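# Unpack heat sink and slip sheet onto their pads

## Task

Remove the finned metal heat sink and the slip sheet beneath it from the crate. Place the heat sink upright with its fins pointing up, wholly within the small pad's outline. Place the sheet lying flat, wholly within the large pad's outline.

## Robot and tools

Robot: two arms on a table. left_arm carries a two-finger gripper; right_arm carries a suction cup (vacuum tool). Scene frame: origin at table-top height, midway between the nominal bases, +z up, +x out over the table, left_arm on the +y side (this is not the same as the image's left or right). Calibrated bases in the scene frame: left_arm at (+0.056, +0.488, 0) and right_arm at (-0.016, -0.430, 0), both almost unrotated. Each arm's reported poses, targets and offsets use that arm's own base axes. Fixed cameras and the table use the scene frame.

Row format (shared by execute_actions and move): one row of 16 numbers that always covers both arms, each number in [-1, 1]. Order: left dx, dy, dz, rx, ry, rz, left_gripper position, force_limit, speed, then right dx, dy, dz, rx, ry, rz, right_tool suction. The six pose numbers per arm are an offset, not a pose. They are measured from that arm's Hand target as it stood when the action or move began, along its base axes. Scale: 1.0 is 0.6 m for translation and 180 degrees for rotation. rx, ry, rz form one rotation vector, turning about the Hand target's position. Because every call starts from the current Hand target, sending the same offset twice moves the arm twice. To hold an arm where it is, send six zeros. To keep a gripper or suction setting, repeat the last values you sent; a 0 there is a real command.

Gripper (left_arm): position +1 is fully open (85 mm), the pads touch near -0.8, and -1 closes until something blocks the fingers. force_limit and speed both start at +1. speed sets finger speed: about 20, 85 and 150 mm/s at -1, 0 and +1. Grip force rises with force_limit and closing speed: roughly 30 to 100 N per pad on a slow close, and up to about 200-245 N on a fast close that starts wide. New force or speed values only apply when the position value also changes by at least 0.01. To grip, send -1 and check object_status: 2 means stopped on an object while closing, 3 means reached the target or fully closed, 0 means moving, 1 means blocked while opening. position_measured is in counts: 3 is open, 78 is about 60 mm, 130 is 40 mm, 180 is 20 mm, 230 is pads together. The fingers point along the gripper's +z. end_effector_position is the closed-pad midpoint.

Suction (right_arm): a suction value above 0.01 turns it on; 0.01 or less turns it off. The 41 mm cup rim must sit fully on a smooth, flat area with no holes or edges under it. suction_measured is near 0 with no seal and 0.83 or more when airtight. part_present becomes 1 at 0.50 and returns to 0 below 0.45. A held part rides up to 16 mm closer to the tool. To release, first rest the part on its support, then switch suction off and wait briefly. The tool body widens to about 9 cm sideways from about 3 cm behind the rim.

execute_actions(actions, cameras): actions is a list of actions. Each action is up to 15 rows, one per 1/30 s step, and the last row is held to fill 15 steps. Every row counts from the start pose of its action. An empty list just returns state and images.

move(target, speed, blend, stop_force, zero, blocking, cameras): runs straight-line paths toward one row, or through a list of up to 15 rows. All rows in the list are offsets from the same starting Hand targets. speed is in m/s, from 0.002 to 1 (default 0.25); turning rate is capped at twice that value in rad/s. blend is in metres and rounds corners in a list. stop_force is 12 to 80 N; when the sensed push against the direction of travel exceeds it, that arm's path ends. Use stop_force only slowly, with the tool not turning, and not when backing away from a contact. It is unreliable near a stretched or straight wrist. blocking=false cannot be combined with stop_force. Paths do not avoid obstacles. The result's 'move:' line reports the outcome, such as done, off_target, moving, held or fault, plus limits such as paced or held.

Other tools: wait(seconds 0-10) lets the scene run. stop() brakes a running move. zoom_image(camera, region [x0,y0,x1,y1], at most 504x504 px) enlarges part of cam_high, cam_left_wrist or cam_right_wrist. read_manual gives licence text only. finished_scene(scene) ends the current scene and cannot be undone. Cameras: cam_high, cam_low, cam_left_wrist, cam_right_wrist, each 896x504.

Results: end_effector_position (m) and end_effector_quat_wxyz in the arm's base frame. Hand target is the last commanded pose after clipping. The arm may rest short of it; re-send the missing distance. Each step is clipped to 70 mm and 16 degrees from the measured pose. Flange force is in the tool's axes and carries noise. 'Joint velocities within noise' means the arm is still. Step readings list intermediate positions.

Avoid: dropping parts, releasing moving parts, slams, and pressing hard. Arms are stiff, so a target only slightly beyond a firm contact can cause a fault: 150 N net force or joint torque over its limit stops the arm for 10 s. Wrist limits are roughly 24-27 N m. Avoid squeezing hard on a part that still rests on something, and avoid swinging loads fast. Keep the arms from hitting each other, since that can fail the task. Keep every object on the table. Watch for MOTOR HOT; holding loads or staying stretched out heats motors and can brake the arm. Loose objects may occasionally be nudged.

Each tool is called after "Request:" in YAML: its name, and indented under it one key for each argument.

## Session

Request:
execute_actions:
  actions: []

Request:
zoom_image:
  camera: "cam_high"
  region: [360, 100, 660, 380]

Scene clock: 0.00 s.
left_arm: end_effector_position=(+0.1107, -0.3147, +0.2400) position_measured=3 object_status=3 end_effector_quat_wxyz=(-0.319, -0.237, +0.912, +0.102) | right_arm: end_effector_position=(+0.4979, +0.3947, +0.3201) suction_measured=0.00 part_present=0 end_effector_quat_wxyz=(-0.021, +0.037, +0.999, +0.010)
Joint positions: left_arm=[-0.533 0.033 -0.321 0.305 -1.83 1.026] | right_arm=[0.855 0.521 0.709 -0.047 -1.769 -0.937]
Joint velocities: within noise
Flange force (N): no reading
Hand target: left_arm +0.1107, -0.3147, +0.2400; -0.319, -0.237, +0.912, +0.102 | right_arm +0.4979, +0.3947, +0.3201; -0.021, +0.037, +0.999, +0.010
camera_calibration:
cam_left_wrist: T_world_to_cam=[[-0.377139, 0.854223, 0.357867, 0.228343], [0.858911, 0.467139, -0.209889, 0.12006], [-0.346465, 0.228218, -0.909878, 0.458448], [0, 0, 0, 1]] pos_world=[0.141833, -0.355767, 0.360615]
cam_right_wrist: T_world_to_cam=[[-0.134425, -0.990499, -0.029006, 0.480185], [-0.857784, 0.101658, 0.503857, 0.24629], [-0.496122, 0.0926118, -0.8633, 0.555024], [0, 0, 0, 1]] pos_world=[0.551171, 0.399184, 0.368985]

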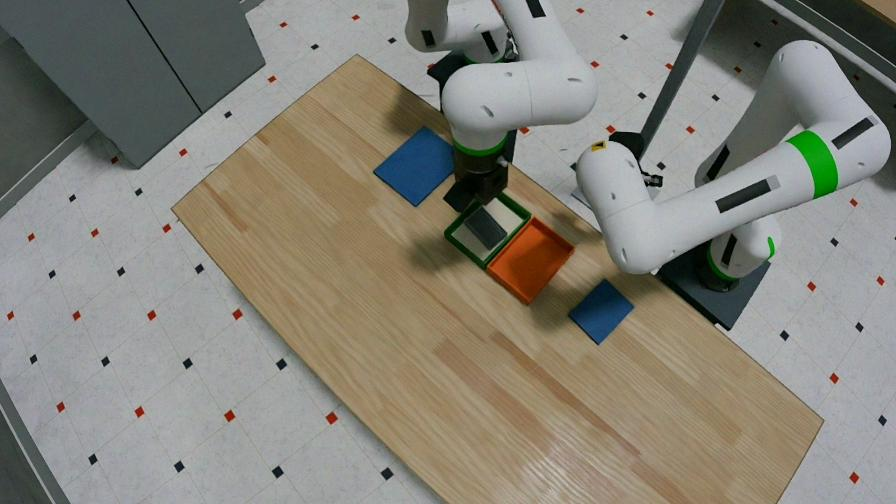

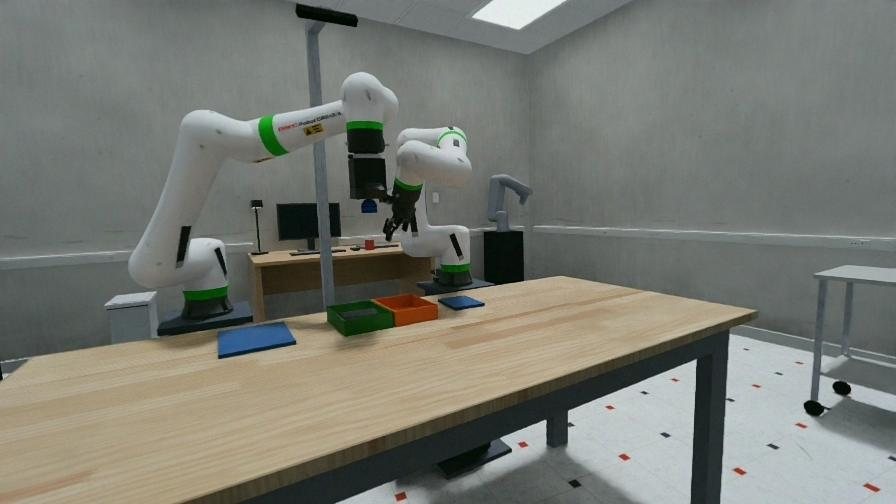

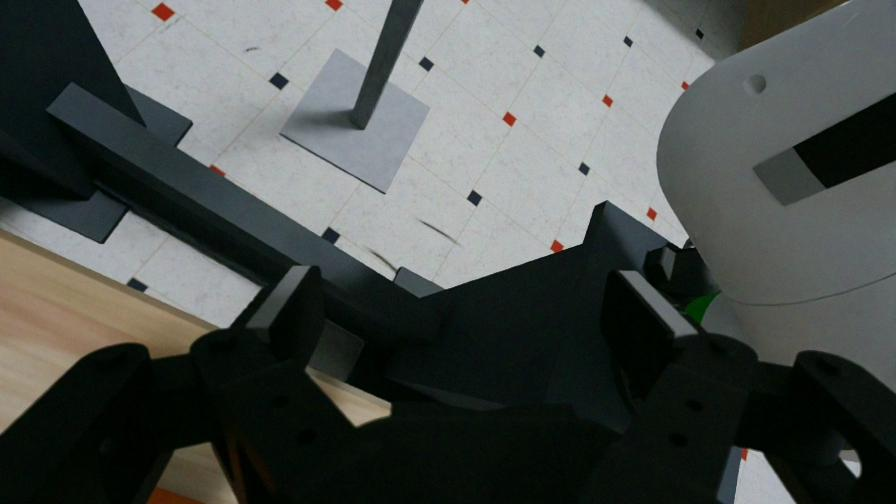

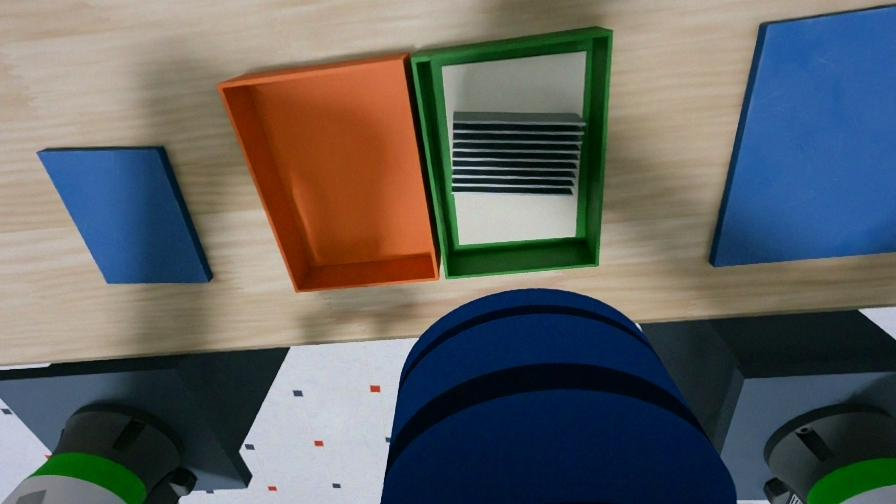

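Scaled by 1.680 from the camera's 896x504 image, which has a finer 1280x720 frame.

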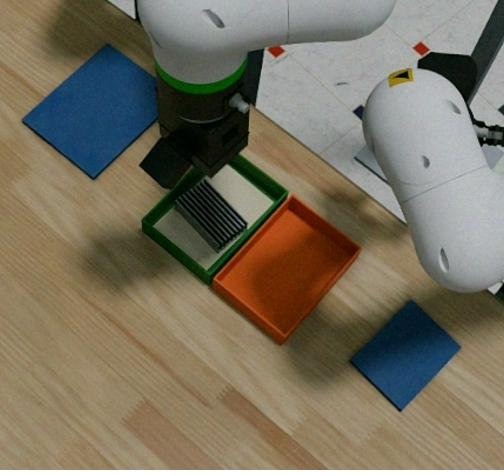

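Request:
zoom_image:
  camera: "cam_right_wrist"
  region: [400, 10, 640, 290]

Request:
zoom_image:
  camera: "cam_right_wrist"
  region: [0, 120, 240, 320]

Request:
zoom_image:
  camera: "cam_right_wrist"
  region: [680, 0, 896, 300]

Scaled by 1.800 from the camera's 896x504 image, which has a finer 1280x720 frame.

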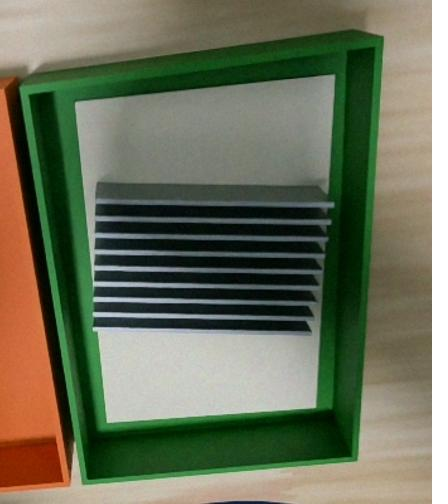

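Scaled by 2.100 from the camera's 896x504 image, which has a finer 1280x720 frame.

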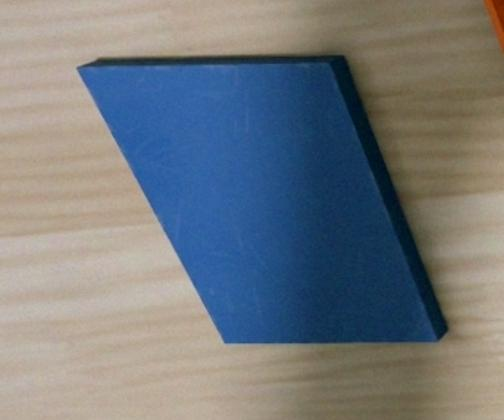

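Scaled by 1.680 from the camera's 896x504 image, which has a finer 1280x720 frame.

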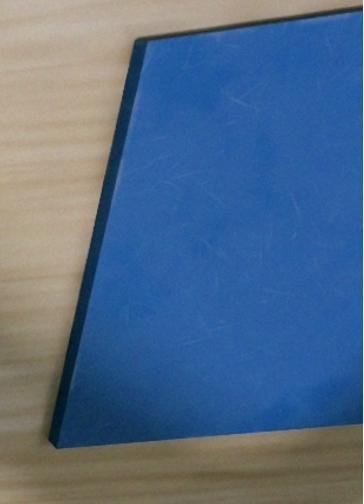

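Request:
move:
  target:
    - [0, 0, 0, 0, 0, 0, 1, 1, 1, -0.063, -0.508, 0.017, -0.0066, -0.0132, 0.0121, 0]
    - [0.4, -0.39, -0.067, -0.2435, -0.1076, -0.6677, 1, 1, 1, -0.063, -0.508, 0.017, -0.0066, -0.0132, 0.0121, 0]
  speed: 0.27

Request:
zoom_image:
  camera: "cam_left_wrist"
  region: [300, 50, 600, 350]

Request:
zoom_image:
  camera: "cam_right_wrist"
  region: [300, 0, 700, 300]

Scene clock: 60.47 s.
left_arm: end_effector_position=(+0.3507, -0.5488, +0.1999) position_measured=3 object_status=3 end_effector_quat_wxyz=(+0.000, +0.749, +0.663, +0.000) | right_arm: end_effector_position=(+0.4601, +0.0899, +0.3303) suction_measured=0.00 part_present=0 end_effector_quat_wxyz=(+0.000, +0.018, +1.000, +0.000)
Joint positions: left_arm=[-0.801 0.535 0.476 -0.001 -1.512 -0.891] | right_arm=[0.474 0.053 0.125 0 -1.643 -0.51]
Joint velocities: within noise
Flange force (N): left_arm=[4.8 -4.7 1.7] | right_arm=[-5.3 1.0 -3.6]
Hand target: left_arm +0.3507, -0.5487, +0.1998; +0.000, +0.749, +0.663, +0.000 | right_arm +0.4601, +0.0899, +0.3303; +0.000, +0.018, +1.000, +0.000
Off the commanded pose: left_arm 0.000 m, 0 deg | right_arm 0.000 m, 0 deg.
move: done
camera_calibration:
cam_left_wrist: T_world_to_cam=[[0.995303, -0.0962206, 0.0106936, -0.400347], [-0.093544, -0.92735, 0.362315, -0.530744], [-0.0249454, -0.361613, -0.931994, 0.126571], [0, 0, 0, 1]] pos_world=[0.351976, -0.484937, 0.314541]
cam_right_wrist: T_world_to_cam=[[-0.0958044, -0.995312, -0.0132135, 0.150945], [-0.881348, 0.0786498, 0.465876, 0.265101], [-0.462652, 0.0562786, -0.884752, 0.568274], [0, 0, 0, 1]] pos_world=[0.51102, 0.0974058, 0.381272]

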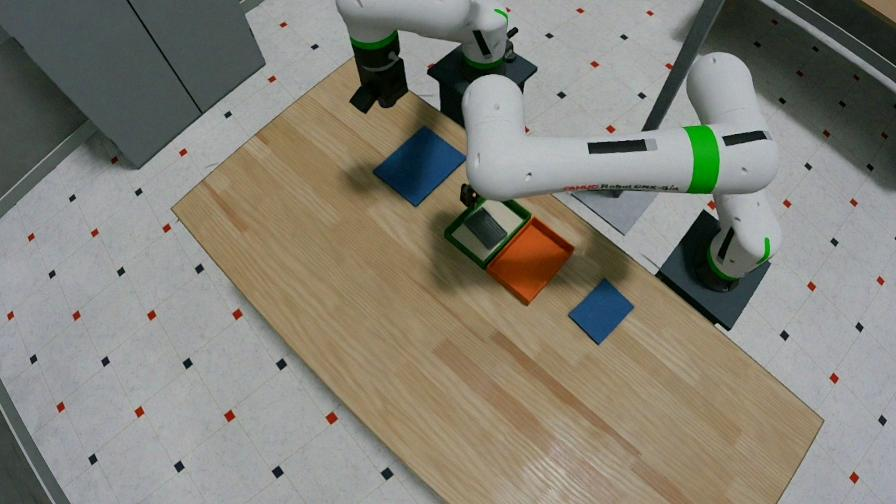

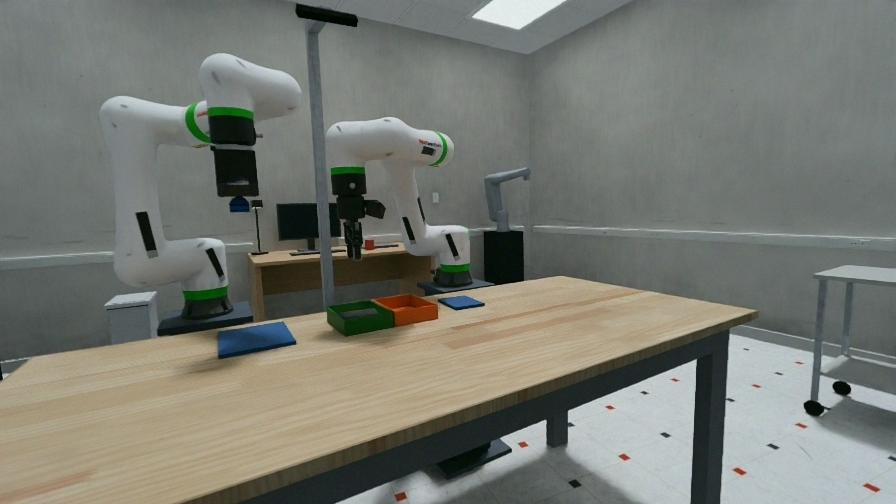

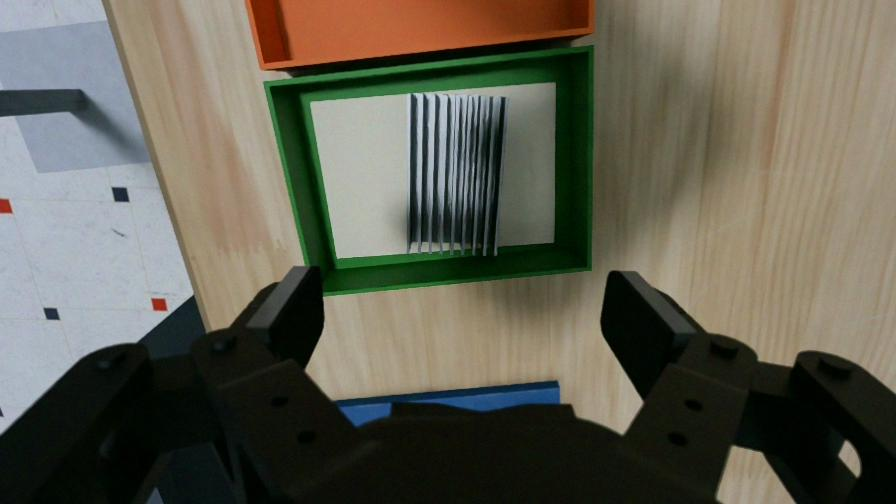

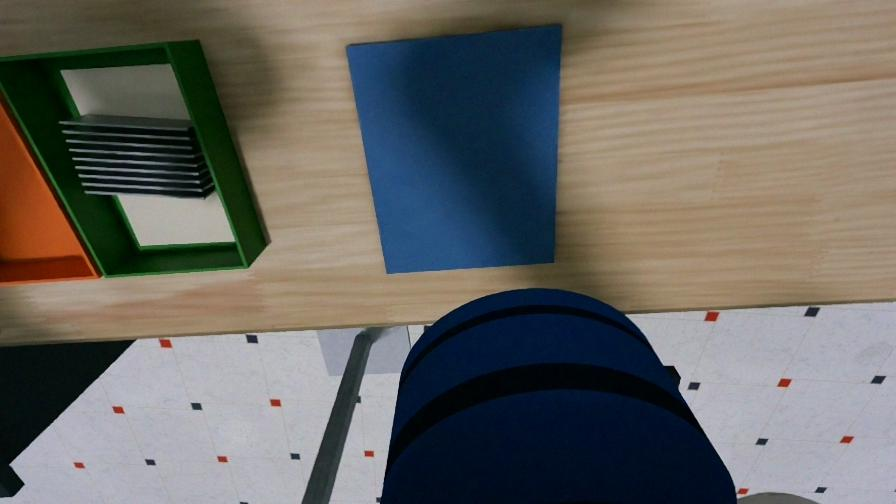

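Scaled by 1.680 from the camera's 896x504 image, which has a finer 1280x720 frame.

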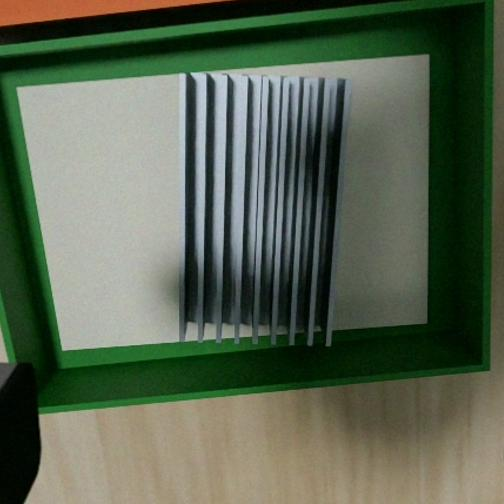

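Scaled by 1.260 from the camera's 896x504 image, which has a finer 1280x720 frame.

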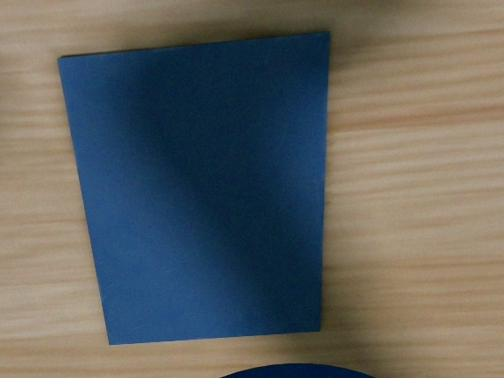

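Request:
move:
  target:
    - [0.008, 0.0012, -0.12, 0, 0, -0.0014, 0.75, -0.7, -1, 0, 0, 0, 0, 0, 0, 0]
    - [0.008, 0.0012, -0.25, 0, 0, -0.0014, 0.75, -0.7, -1, 0, 0, 0, 0, 0, 0, 0]
  speed: 0.12
  cameras: ["cam_left_wrist","cam_low"]

Request:
zoom_image:
  camera: "cam_low"
  region: [310, 230, 510, 350]

Scene clock: 78.40 s.
left_arm: end_effector_position=(+0.3555, -0.5480, +0.0498) position_measured=35 object_status=3 end_effector_quat_wxyz=(+0.000, +0.750, +0.661, +0.000) | right_arm: end_effector_position=(+0.4601, +0.0899, +0.3303) suction_measured=0.00 part_present=0 end_effector_quat_wxyz=(+0.000, +0.018, +1.000, +0.000)
Joint positions: left_arm=[-0.795 0.623 0.253 -0.001 -1.201 -0.901] | right_arm=[0.474 0.053 0.125 0 -1.643 -0.51]
Joint velocities: within noise
Flange force (N): left_arm=[3.5 -3.0 -1.0] | right_arm=[-5.5 0.9 -3.3]
Hand target: left_arm +0.3555, -0.5480, +0.0498; +0.000, +0.750, +0.661, +0.000 | right_arm +0.4601, +0.0899, +0.3303; +0.000, +0.018, +1.000, +0.000
Off the commanded pose: left_arm 0.000 m, 0 deg | right_arm 0.000 m, 0 deg.
move: done
camera_calibration:
cam_left_wrist: T_world_to_cam=[[0.994874, -0.100573, 0.010564, -0.40569], [-0.0975574, -0.927009, 0.362129, -0.473611], [-0.0266274, -0.361303, -0.932068, -0.0121803], [0, 0, 0, 1]] pos_world=[0.357082, -0.484243, 0.164441]
Images, in order (width x height): cam_low 896x504, cam_left_wrist 896x504.

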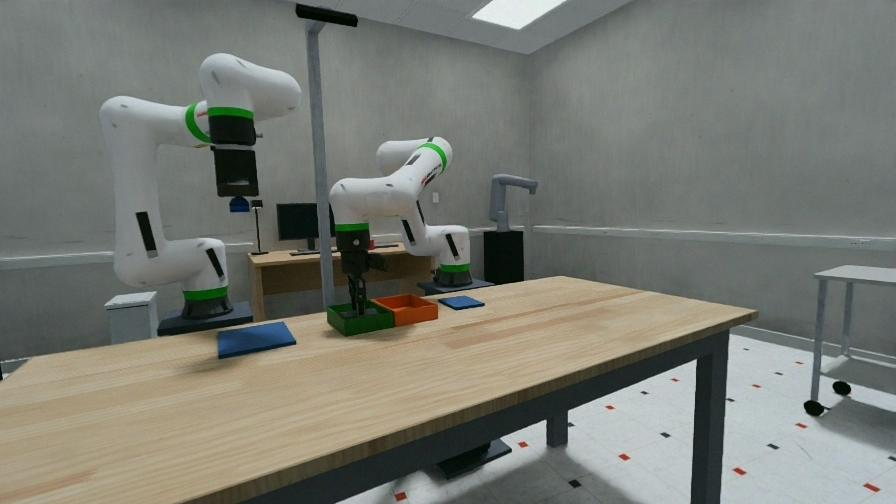

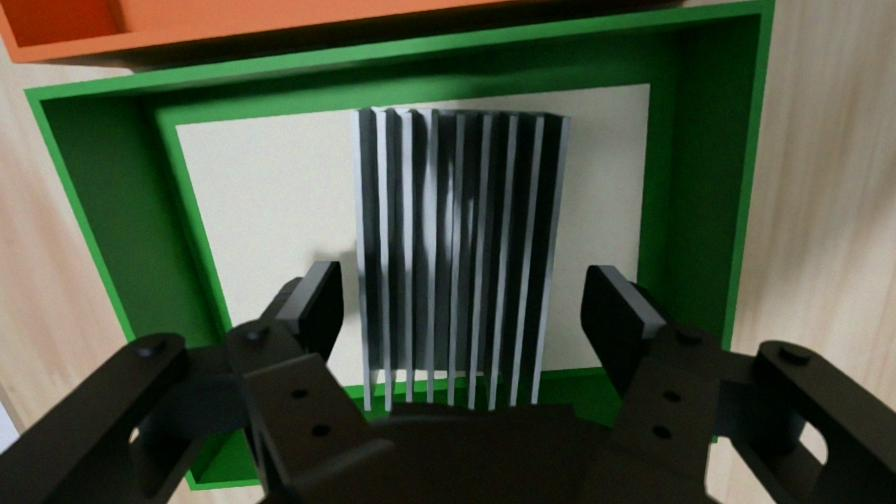

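Scaled by 2.520 from the camera's 896x504 image, which has a finer 1280x720 frame.

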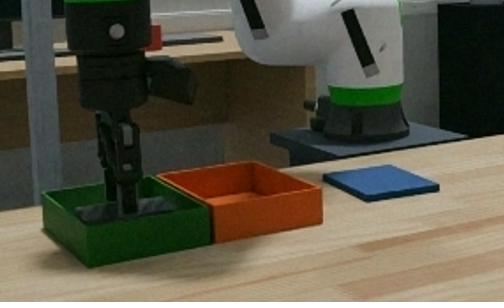

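Request:
move:
  target:
    - [-0.0003, -0.0005, -0.0413, 0, 0, 0.001, 0.75, -0.7, -1, 0, 0, 0, 0, 0, 0, 0]
  speed: 0.04
  stop_force: 15
  cameras: ["cam_left_wrist"]

Request:
move:
  target: [0, 0, 0, 0, 0, 0, -1, -0.7, -1, 0, 0, 0, 0, 0, 0, 0]
  speed: 0.03
  cameras: ["cam_left_wrist"]

Scene clock: 86.80 s.
left_arm: end_effector_position=(+0.3553, -0.5483, +0.0250) position_measured=35 object_status=3 end_effector_quat_wxyz=(+0.000, +0.749, +0.662, +0.000) | right_arm: end_effector_position=(+0.4601, +0.0899, +0.3303) suction_measured=0.00 part_present=0 end_effector_quat_wxyz=(+0.000, +0.018, +1.000, +0.000)
Joint positions: left_arm=[-0.796 0.648 0.23 -0.001 -1.153 -0.897] | right_arm=[0.474 0.053 0.125 0 -1.643 -0.51]
Joint velocities: within noise
Flange force (N): left_arm=[3.5 -3.0 -0.5] | right_arm=[-5.1 0.3 -3.4]
Hand target: left_arm +0.3553, -0.5483, +0.0250; +0.000, +0.749, +0.662, +0.000 | right_arm +0.4601, +0.0899, +0.3303; +0.000, +0.018, +1.000, +0.000
Off the commanded pose: left_arm 0.000 m, 0 deg | right_arm 0.000 m, 0 deg.
move: done
camera_calibration:
cam_left_wrist: T_world_to_cam=[[0.995183, -0.0974698, 0.0105239, -0.403657], [-0.0946511, -0.927302, 0.362149, -0.466125], [-0.0255398, -0.3614, -0.932061, -0.0358491], [0, 0, 0, 1]] pos_world=[0.356677, -0.484539, 0.139641]
Images, in order (width x height): cam_left_wrist 896x504.

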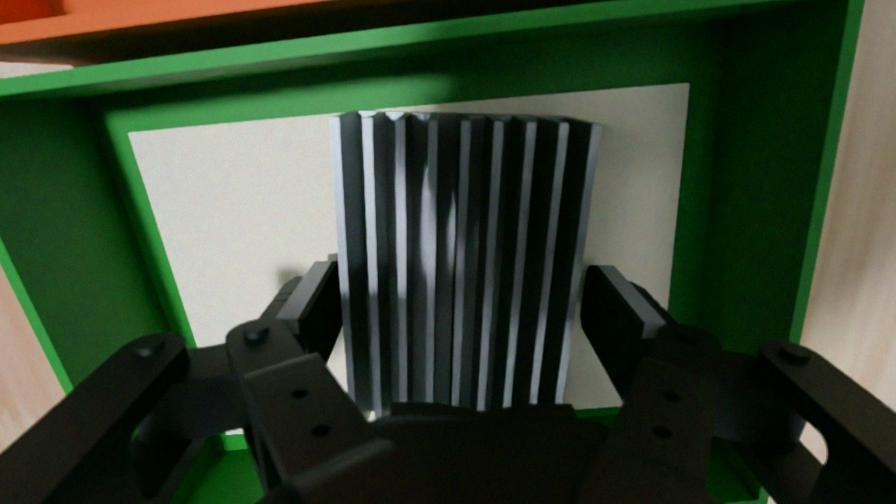

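Scene clock: 87.87 s.
left_arm: end_effector_position=(+0.3553, -0.5483, +0.0250) position_measured=78 object_status=0 end_effector_quat_wxyz=(+0.000, +0.749, +0.662, +0.000) | right_arm: end_effector_position=(+0.4601, +0.0899, +0.3303) suction_measured=0.00 part_present=0 end_effector_quat_wxyz=(+0.000, +0.018, +1.000, +0.000)
Joint positions: left_arm=[-0.796 0.648 0.23 -0.001 -1.153 -0.897] | right_arm=[0.474 0.053 0.125 0 -1.643 -0.51]
Joint velocities: within noise
Flange force (N): left_arm=[3.7 -3.1 -9.1] | right_arm=[-5.3 0.5 -3.3]
Hand target: left_arm +0.3553, -0.5483, +0.0250; +0.000, +0.749, +0.662, +0.000 | right_arm +0.4601, +0.0899, +0.3303; +0.000, +0.018, +1.000, +0.000
Off the commanded pose: left_arm 0.000 m, 0 deg | right_arm 0.000 m, 0 deg.
move: done
camera_calibration:
cam_left_wrist: T_world_to_cam=[[0.995183, -0.0974698, 0.0105239, -0.403657], [-0.0946511, -0.927302, 0.362149, -0.466125], [-0.0255398, -0.3614, -0.932061, -0.0358491], [0, 0, 0, 1]] pos_world=[0.356677, -0.484539, 0.139641]
Images, in order (width x height): cam_left_wrist 896x504.

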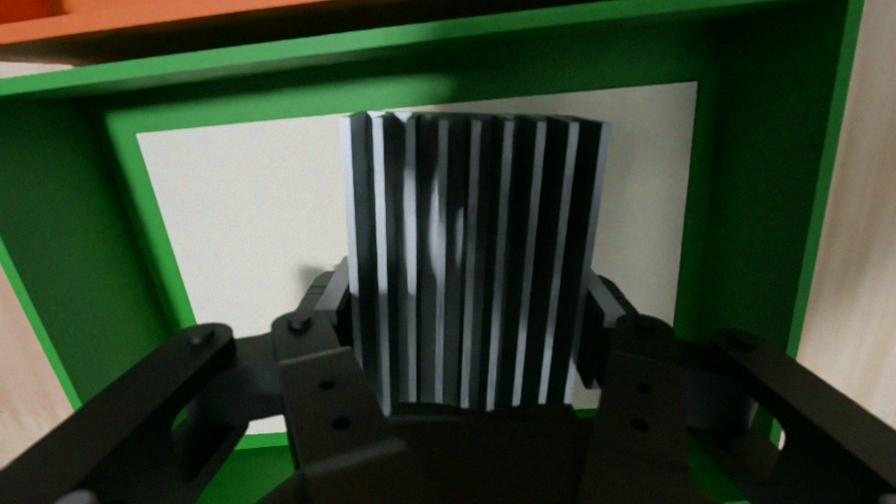

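Request:
move:
  target:
    - [0, 0, 0.04, 0, 0, 0, -1, -0.7, -1, 0, 0, 0, 0, 0, 0, 0]
    - [0, 0, 0.21, 0, 0, 0, -1, -0.7, -1, 0, 0, 0, 0, 0, 0, 0]
    - [-0.0568, 0.6057, 0.22, 0, 0, -0.488, -1, -0.7, -1, 0, 0, 0, 0, 0, 0, 0]
    - [-0.0568, 0.6057, 0.11, 0, 0, -0.488, -1, -0.7, -1, 0, 0, 0, 0, 0, 0, 0]
  speed: [0.04,0.12,0.22,0.1]
  blend: [0,0.03,0.01,0]
  cameras: ["cam_left_wrist","cam_high","cam_low"]

Scene clock: 103.33 s.
left_arm: end_effector_position=(+0.3213, -0.1849, +0.0911) position_measured=78 object_status=2 end_effector_quat_wxyz=(+0.000, +0.999, -0.042, +0.000) | right_arm: end_effector_position=(+0.4601, +0.0899, +0.3303) suction_measured=0.00 part_present=0 end_effector_quat_wxyz=(+0.000, +0.018, +1.000, +0.000)
Joint positions: left_arm=[-0.163 -0.095 -0.552 0 -1.113 -3.063] | right_arm=[0.474 0.053 0.125 0 -1.643 -0.51]
Joint velocities: within noise
Flange force (N): left_arm=[-3.5 -1.7 2.0] | right_arm=[-5.5 0.9 -3.3]
Hand target: left_arm +0.3212, -0.1849, +0.0910; +0.000, +0.999, -0.042, +0.000 | right_arm +0.4601, +0.0899, +0.3303; +0.000, +0.018, +1.000, +0.000
Off the commanded pose: left_arm 0.000 m, 0 deg | right_arm 0.000 m, 0 deg.
move: done
camera_calibration:
cam_left_wrist: T_world_to_cam=[[-0.0598369, -0.998153, 0.0105124, -0.162599], [-0.930216, 0.0595783, 0.362144, 0.294721], [-0.362102, 0.0118908, -0.932063, 0.333307], [0, 0, 0, 1]] pos_world=[0.385116, -0.183821, 0.205641]
Images, in order (width x height): cam_high 896x504, cam_low 896x504, cam_left_wrist 896x504.

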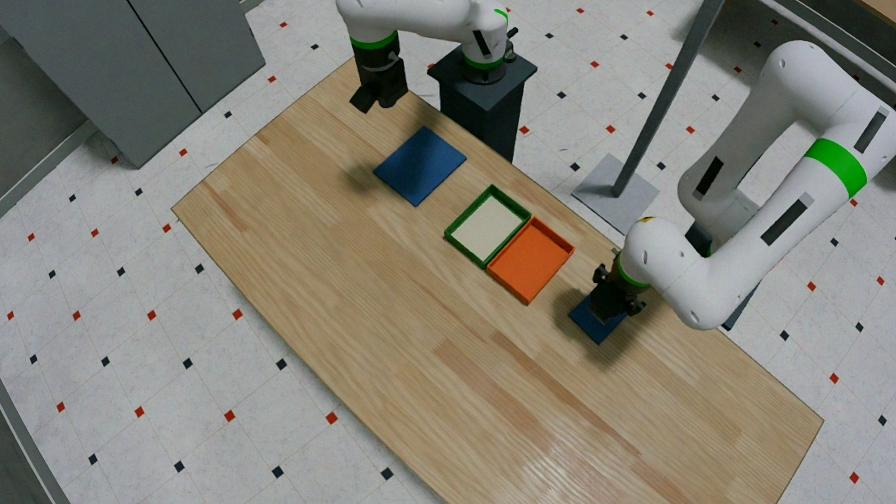

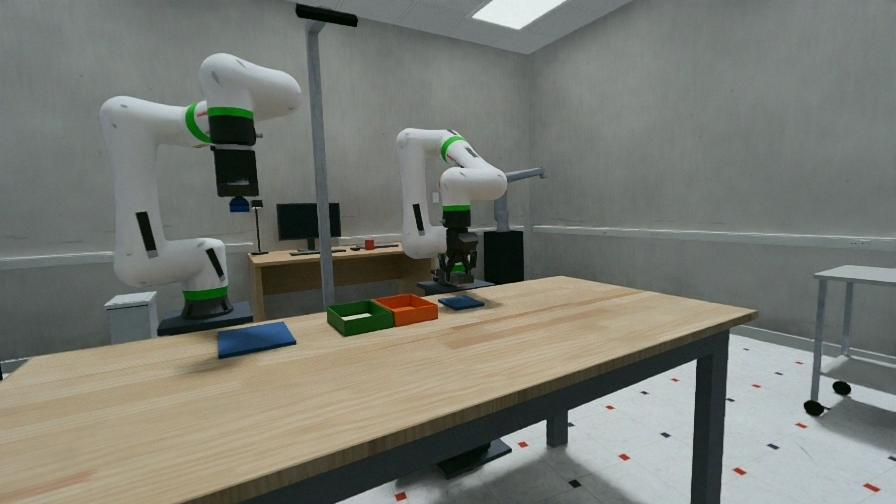

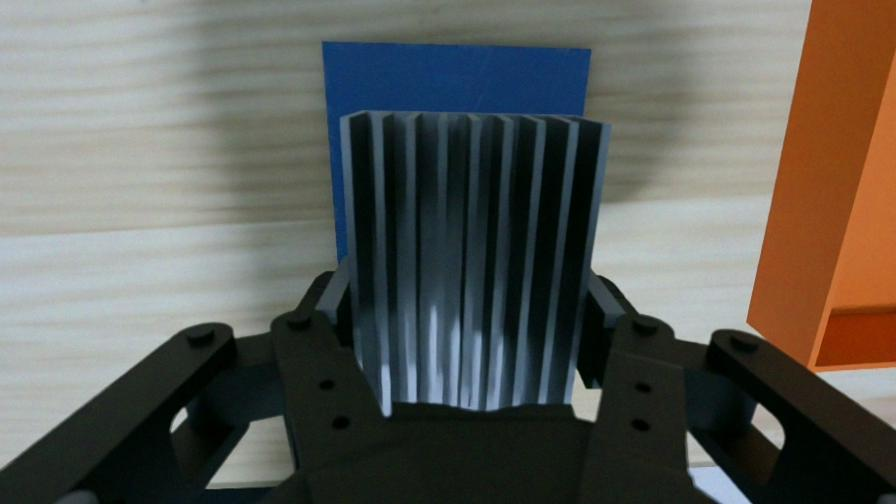

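Request:
move:
  target: [0.005, -0.0017, -0.09, 0, 0, 0, -1, -0.7, -1, 0, 0, 0, 0, 0, 0, 0]
  speed: 0.07
  cameras: []

Request:
move:
  target: [0, 0, -0.025, 0, 0, 0, -1, -0.7, -1, 0, 0, 0, 0, 0, 0, 0]
  speed: 0.006
  stop_force: 12
  cameras: ["cam_low","cam_left_wrist"]

Request:
zoom_image:
  camera: "cam_low"
  region: [410, 230, 530, 330]

Scene clock: 114.87 s.
left_arm: end_effector_position=(+0.3242, -0.1859, +0.0371) position_measured=78 object_status=2 end_effector_quat_wxyz=(+0.000, +0.999, -0.042, +0.000) | right_arm: end_effector_position=(+0.4601, +0.0899, +0.3303) suction_measured=0.00 part_present=0 end_effector_quat_wxyz=(+0.000, +0.018, +1.000, +0.000)
Joint positions: left_arm=[-0.165 -0.007 -0.615 0 -0.962 -3.062] | right_arm=[0.474 0.053 0.125 0 -1.643 -0.51]
Joint velocities: within noise
Flange force (N): left_arm=[-2.6 -0.4 1.8] | right_arm=[-4.9 0.6 -3.4]
Hand target: left_arm +0.3242, -0.1859, +0.0370; +0.000, +0.999, -0.042, +0.000 | right_arm +0.4601, +0.0899, +0.3303; +0.000, +0.018, +1.000, +0.000
Off the commanded pose: left_arm 0.000 m, 0 deg | right_arm 0.000 m, 0 deg.
move: done
No camera images: "cameras" was empty.

Scene clock: 116.90 s.
left_arm: end_effector_position=(+0.3242, -0.1859, +0.0284) position_measured=78 object_status=2 end_effector_quat_wxyz=(+0.000, +0.999, -0.042, +0.000) | right_arm: end_effector_position=(+0.4601, +0.0899, +0.3303) suction_measured=0.00 part_present=0 end_effector_quat_wxyz=(+0.000, +0.018, +1.000, +0.000)
Joint positions: left_arm=[-0.165 0.008 -0.624 0 -0.937 -3.062] | right_arm=[0.474 0.053 0.125 0 -1.643 -0.51]
Joint velocities: within noise
Flange force (N): left_arm=[-11.4 -10.3 -28.2] | right_arm=[-5.3 0.8 -3.8]
Hand target: left_arm +0.3242, -0.1859, +0.0284; +0.000, +0.999, -0.042, +0.000 (not the last commanded pose) | right_arm +0.4601, +0.0899, +0.3303; +0.000, +0.018, +1.000, +0.000
Off the commanded pose: left_arm 0.006 m, 0 deg | right_arm 0.000 m, 0 deg.
move: contact (left_arm)
camera_calibration:
cam_left_wrist: T_world_to_cam=[[-0.0598427, -0.998152, 0.0105147, -0.162863], [-0.930216, 0.0595846, 0.362144, 0.320192], [-0.362102, 0.0118908, -0.932063, 0.27593], [0, 0, 0, 1]] pos_world=[0.388016, -0.184921, 0.142941]
Images, in order (width x height): cam_low 896x504, cam_left_wrist 896x504.

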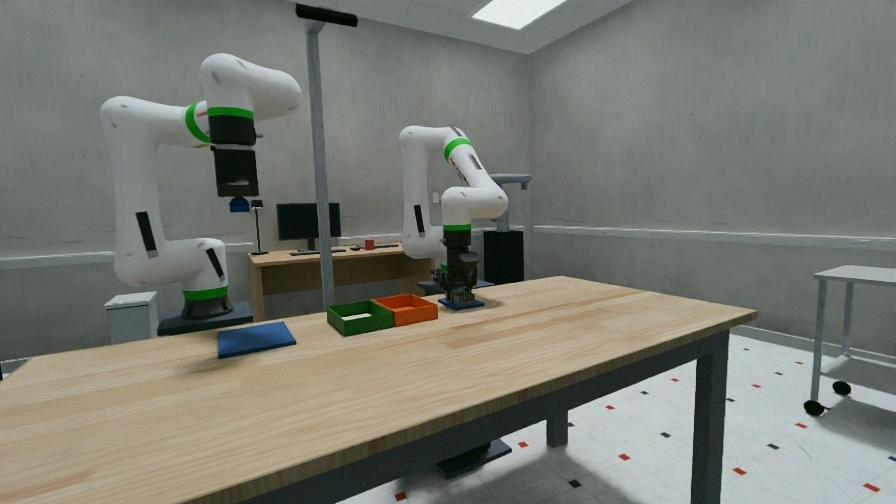

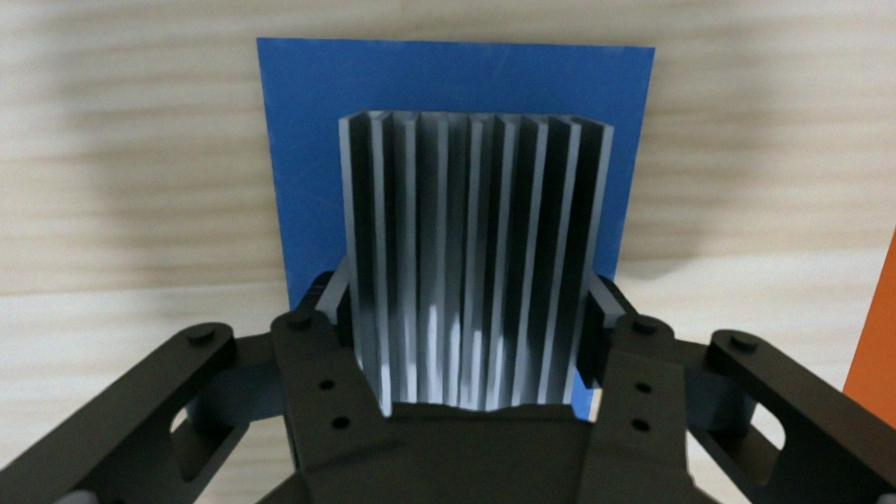

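Scaled by 4.200 from the camera's 896x504 image, which has a finer 1280x720 frame.

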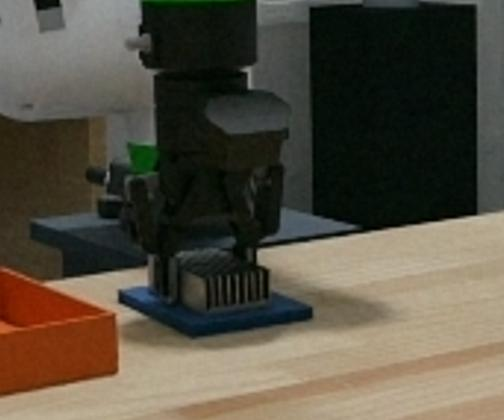

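Request:
move:
  target:
    - [0, 0, 0.0012, 0, 0, 0, -1, -0.7, -1, 0, 0, 0, 0, 0, 0, 0]
  speed: 0.02
  cameras: []

Request:
move:
  target:
    - [0, 0, 0, 0, 0, 0, 0.85, -0.7, -1, 0, 0, 0, 0, 0, 0, 0]
  speed: 0.02
  cameras: []

Request:
wait:
  seconds: 0.5
  cameras: []

Request:
move:
  target:
    - [0, 0, 0.1, 0, 0, 0, 0.85, -0.7, -1, 0, 0, 0, 0, 0, 0, 0]
    - [-0.02, 0.05, 0.3, 0, 0, 0, 0.85, -0.7, -1, -0.0893, 0.4668, -0.1667, 0, 0, 0, 0]
  speed: [0.08,0.2]
  blend: [0.02,0]

Request:
zoom_image:
  camera: "cam_right_wrist"
  region: [300, 0, 720, 300]

Scene clock: 128.87 s.
left_arm: end_effector_position=(+0.3242, -0.1859, +0.0291) position_measured=78 object_status=2 end_effector_quat_wxyz=(+0.000, +0.999, -0.042, +0.000) | right_arm: end_effector_position=(+0.4601, +0.0899, +0.3303) suction_measured=0.00 part_present=0 end_effector_quat_wxyz=(+0.000, +0.018, +1.000, +0.000)
Joint positions: left_arm=[-0.165 0.007 -0.624 0 -0.94 -3.062] | right_arm=[0.474 0.053 0.125 0 -1.643 -0.51]
Joint velocities: within noise
Flange force (N): left_arm=[-3.5 -1.6 1.1] | right_arm=[-5.3 0.9 -3.6]
Hand target: left_arm +0.3242, -0.1859, +0.0291; +0.000, +0.999, -0.042, +0.000 | right_arm +0.4601, +0.0899, +0.3303; +0.000, +0.018, +1.000, +0.000
Off the commanded pose: left_arm 0.000 m, 0 deg | right_arm 0.000 m, 0 deg.
move: done
No camera images: "cameras" was empty.

Scene clock: 130.20 s.
left_arm: end_effector_position=(+0.3243, -0.1859, +0.0291) position_measured=22 object_status=0 end_effector_quat_wxyz=(+0.000, +0.999, -0.042, +0.000) | right_arm: end_effector_position=(+0.4601, +0.0899, +0.3303) suction_measured=0.00 part_present=0 end_effector_quat_wxyz=(+0.000, +0.018, +1.000, +0.000)
Joint positions: left_arm=[-0.165 0.007 -0.624 0 -0.94 -3.062] | right_arm=[0.474 0.053 0.125 0 -1.643 -0.51]
Joint velocities: within noise
Flange force (N): left_arm=[-3.6 -1.7 -1.1] | right_arm=[-4.8 0.6 -3.6]
Hand target: left_arm +0.3242, -0.1859, +0.0291; +0.000, +0.999, -0.042, +0.000 | right_arm +0.4601, +0.0899, +0.3303; +0.000, +0.018, +1.000, +0.000
Off the commanded pose: left_arm 0.000 m, 0 deg | right_arm 0.000 m, 0 deg.
move: done
No camera images: "cameras" was empty.

Scene clock: 130.70 s.
left_arm: end_effector_position=(+0.3243, -0.1859, +0.0291) position_measured=22 object_status=3 end_effector_quat_wxyz=(+0.000, +0.999, -0.042, +0.000) | right_arm: end_effector_position=(+0.4601, +0.0899, +0.3303) suction_measured=0.00 part_present=0 end_effector_quat_wxyz=(+0.000, +0.018, +1.000, +0.000)
Joint positions: left_arm=[-0.165 0.007 -0.624 0 -0.94 -3.062] | right_arm=[0.474 0.053 0.125 0 -1.643 -0.51]
Joint velocities: within noise
Flange force (N): left_arm=[-3.1 -0.9 -0.7] | right_arm=[-4.8 0.6 -3.4]
Hand target: left_arm +0.3242, -0.1859, +0.0291; +0.000, +0.999, -0.042, +0.000 | right_arm +0.4601, +0.0899, +0.3303; +0.000, +0.018, +1.000, +0.000
Off the commanded pose: left_arm 0.000 m, 0 deg | right_arm 0.000 m, 0 deg.
wait: 0.50 s; at rest by 0.17 s
No camera images: "cameras" was empty.

Scene clock: 133.33 s.
left_arm: end_effector_position=(+0.3122, -0.1559, +0.2091) position_measured=22 object_status=3 end_effector_quat_wxyz=(+0.000, +0.999, -0.042, +0.000) | right_arm: end_effector_position=(+0.4065, +0.3699, +0.2303) suction_measured=0.00 part_present=0 end_effector_quat_wxyz=(+0.000, +0.018, +1.000, +0.000)
Joint positions: left_arm=[-0.081 -0.251 -0.393 0 -1.429 -3.146] | right_arm=[0.977 0.266 0.137 0 -1.442 -1.013]
Joint velocities: within noise
Flange force (N): left_arm=[-2.0 -0.6 1.1] | right_arm=[-4.7 4.6 -2.1]
Hand target: left_arm +0.3122, -0.1559, +0.2091; +0.000, +0.999, -0.042, +0.000 | right_arm +0.4065, +0.3700, +0.2303; +0.000, +0.018, +1.000, +0.000
Off the commanded pose: left_arm 0.000 m, 0 deg | right_arm 0.000 m, 0 deg.
move: done
camera_calibration:
cam_left_wrist: T_world_to_cam=[[-0.0598427, -0.998152, 0.0105147, -0.135536], [-0.930216, 0.0595846, 0.362144, 0.241802], [-0.362102, 0.0118908, -0.932063, 0.439652], [0, 0, 0, 1]] pos_world=[0.376016, -0.154921, 0.323641]
cam_right_wrist: T_world_to_cam=[[-0.0958828, -0.995305, -0.0131722, 0.423208], [-0.881339, 0.0787383, 0.465877, 0.242476], [-0.462652, 0.0562787, -0.884752, 0.439289], [0, 0, 0, 1]] pos_world=[0.45752, 0.377406, 0.281272]

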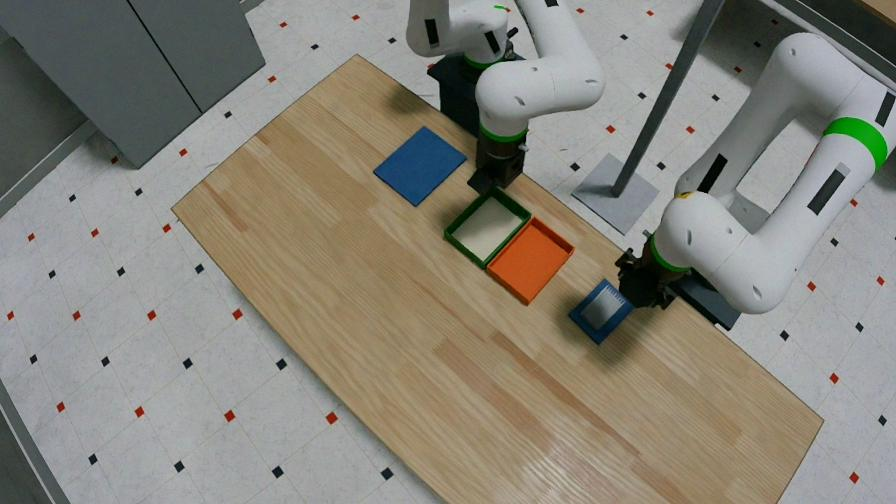

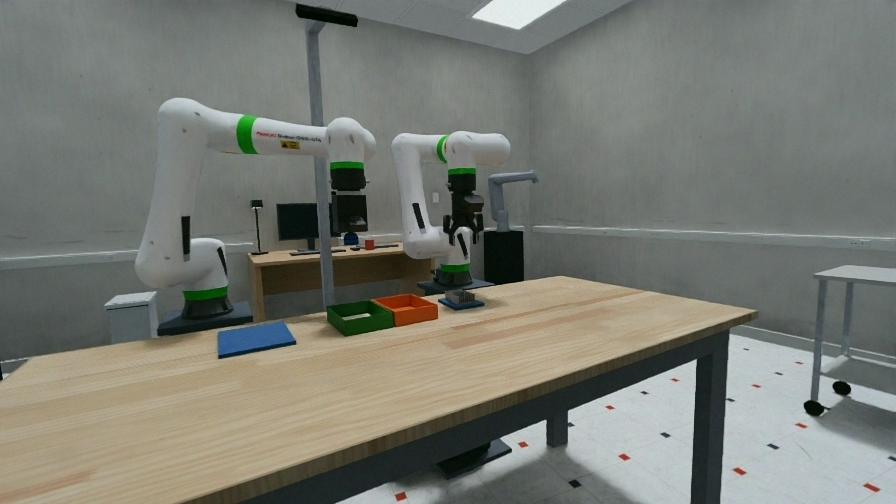

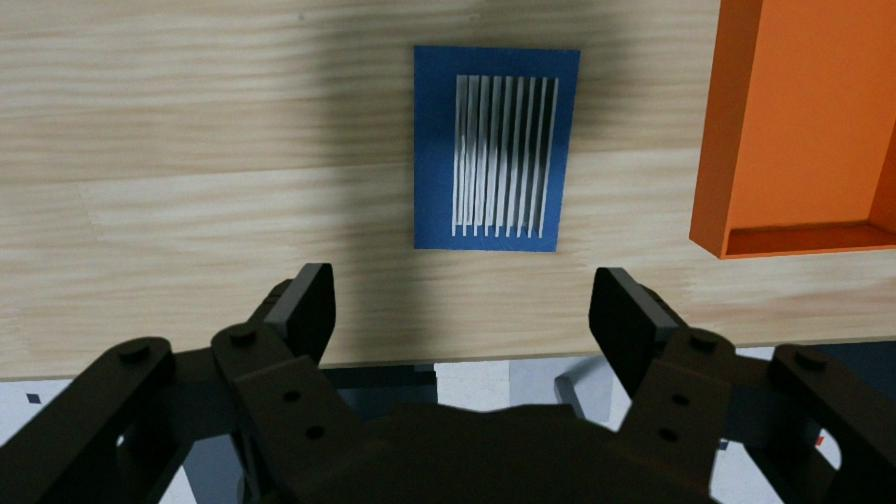

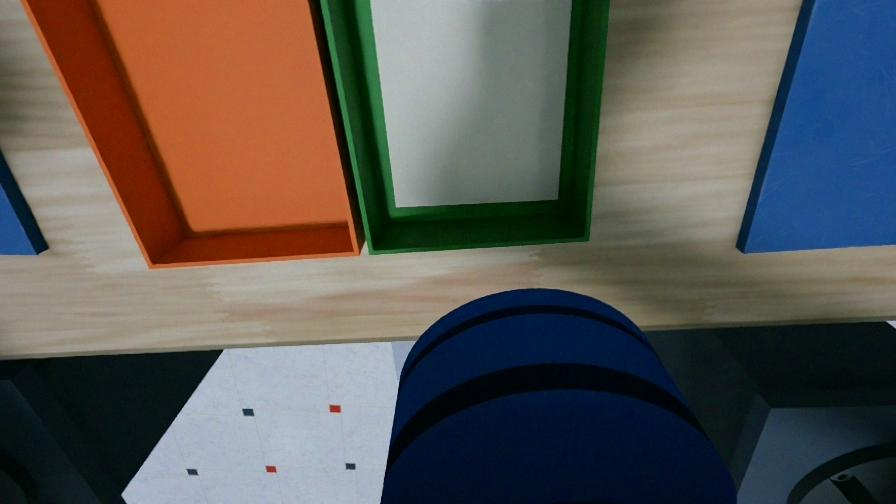

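Scaled by 1.200 from the camera's 896x504 image, which has a finer 1280x720 frame.

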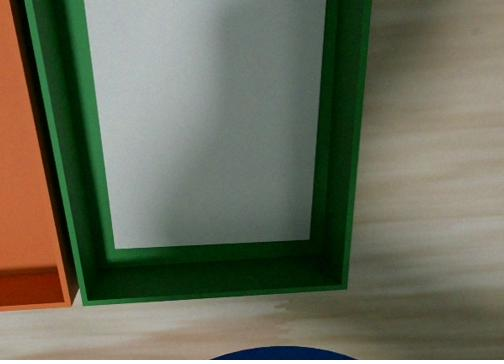

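Request:
move:
  target:
    - [0, 0, 0, 0, 0, 0, 0.85, -0.7, -1, 0.0008, 0.0004, -0.33, 0, 0, 0, 0]
  speed: 0.12
  cameras: ["cam_right_wrist","cam_low"]

Request:
zoom_image:
  camera: "cam_low"
  region: [310, 230, 430, 350]

Scene clock: 145.47 s.
left_arm: end_effector_position=(+0.3122, -0.1559, +0.2091) position_measured=22 object_status=3 end_effector_quat_wxyz=(+0.000, +0.999, -0.042, +0.000) | right_arm: end_effector_position=(+0.4070, +0.3702, +0.0323) suction_measured=0.00 part_present=0 end_effector_quat_wxyz=(+0.000, +0.018, +1.000, +0.000)
Joint positions: left_arm=[-0.081 -0.251 -0.393 0 -1.429 -3.146] | right_arm=[0.976 0.431 -0.133 -0.001 -1.006 -1.012]
Joint velocities: within noise
Flange force (N): left_arm=[-2.8 0.0 0.3] | right_arm=[-5.3 4.5 0.9]
Hand target: left_arm +0.3122, -0.1559, +0.2091; +0.000, +0.999, -0.042, +0.000 | right_arm +0.4070, +0.3702, +0.0323; +0.000, +0.018, +1.000, +0.000
Off the commanded pose: left_arm 0.000 m, 0 deg | right_arm 0.000 m, 0 deg.
move: done
camera_calibration:
cam_right_wrist: T_world_to_cam=[[-0.0958459, -0.995307, -0.0132931, 0.42093], [-0.881304, 0.0786443, 0.465961, 0.335061], [-0.462729, 0.0563757, -0.884706, 0.264271], [0, 0, 0, 1]] pos_world=[0.45792, 0.377706, 0.0832721]
Images, in order (width x height): cam_low 896x504, cam_right_wrist 896x504.

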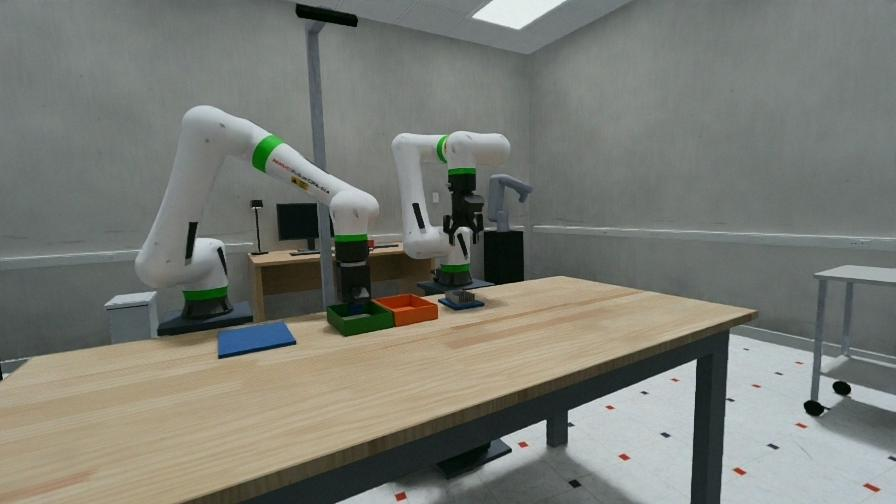

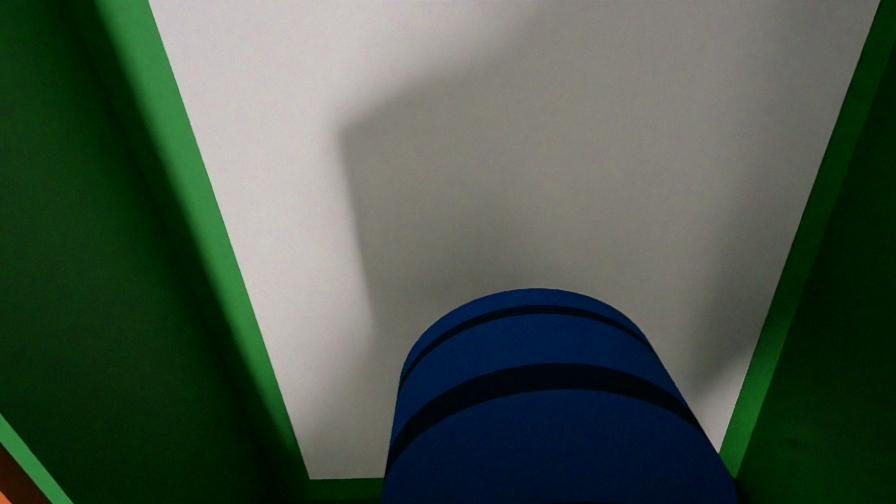

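Scaled by 4.200 from the camera's 896x504 image, which has a finer 1280x720 frame.

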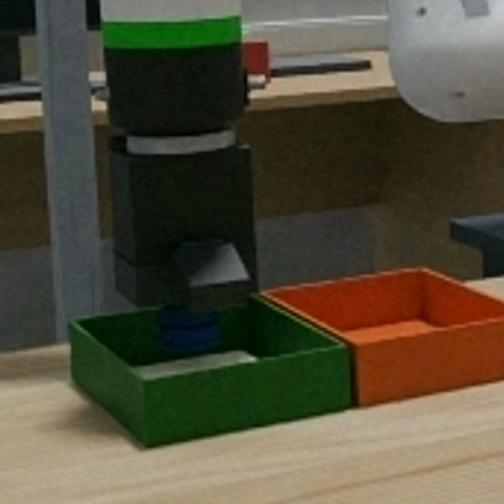

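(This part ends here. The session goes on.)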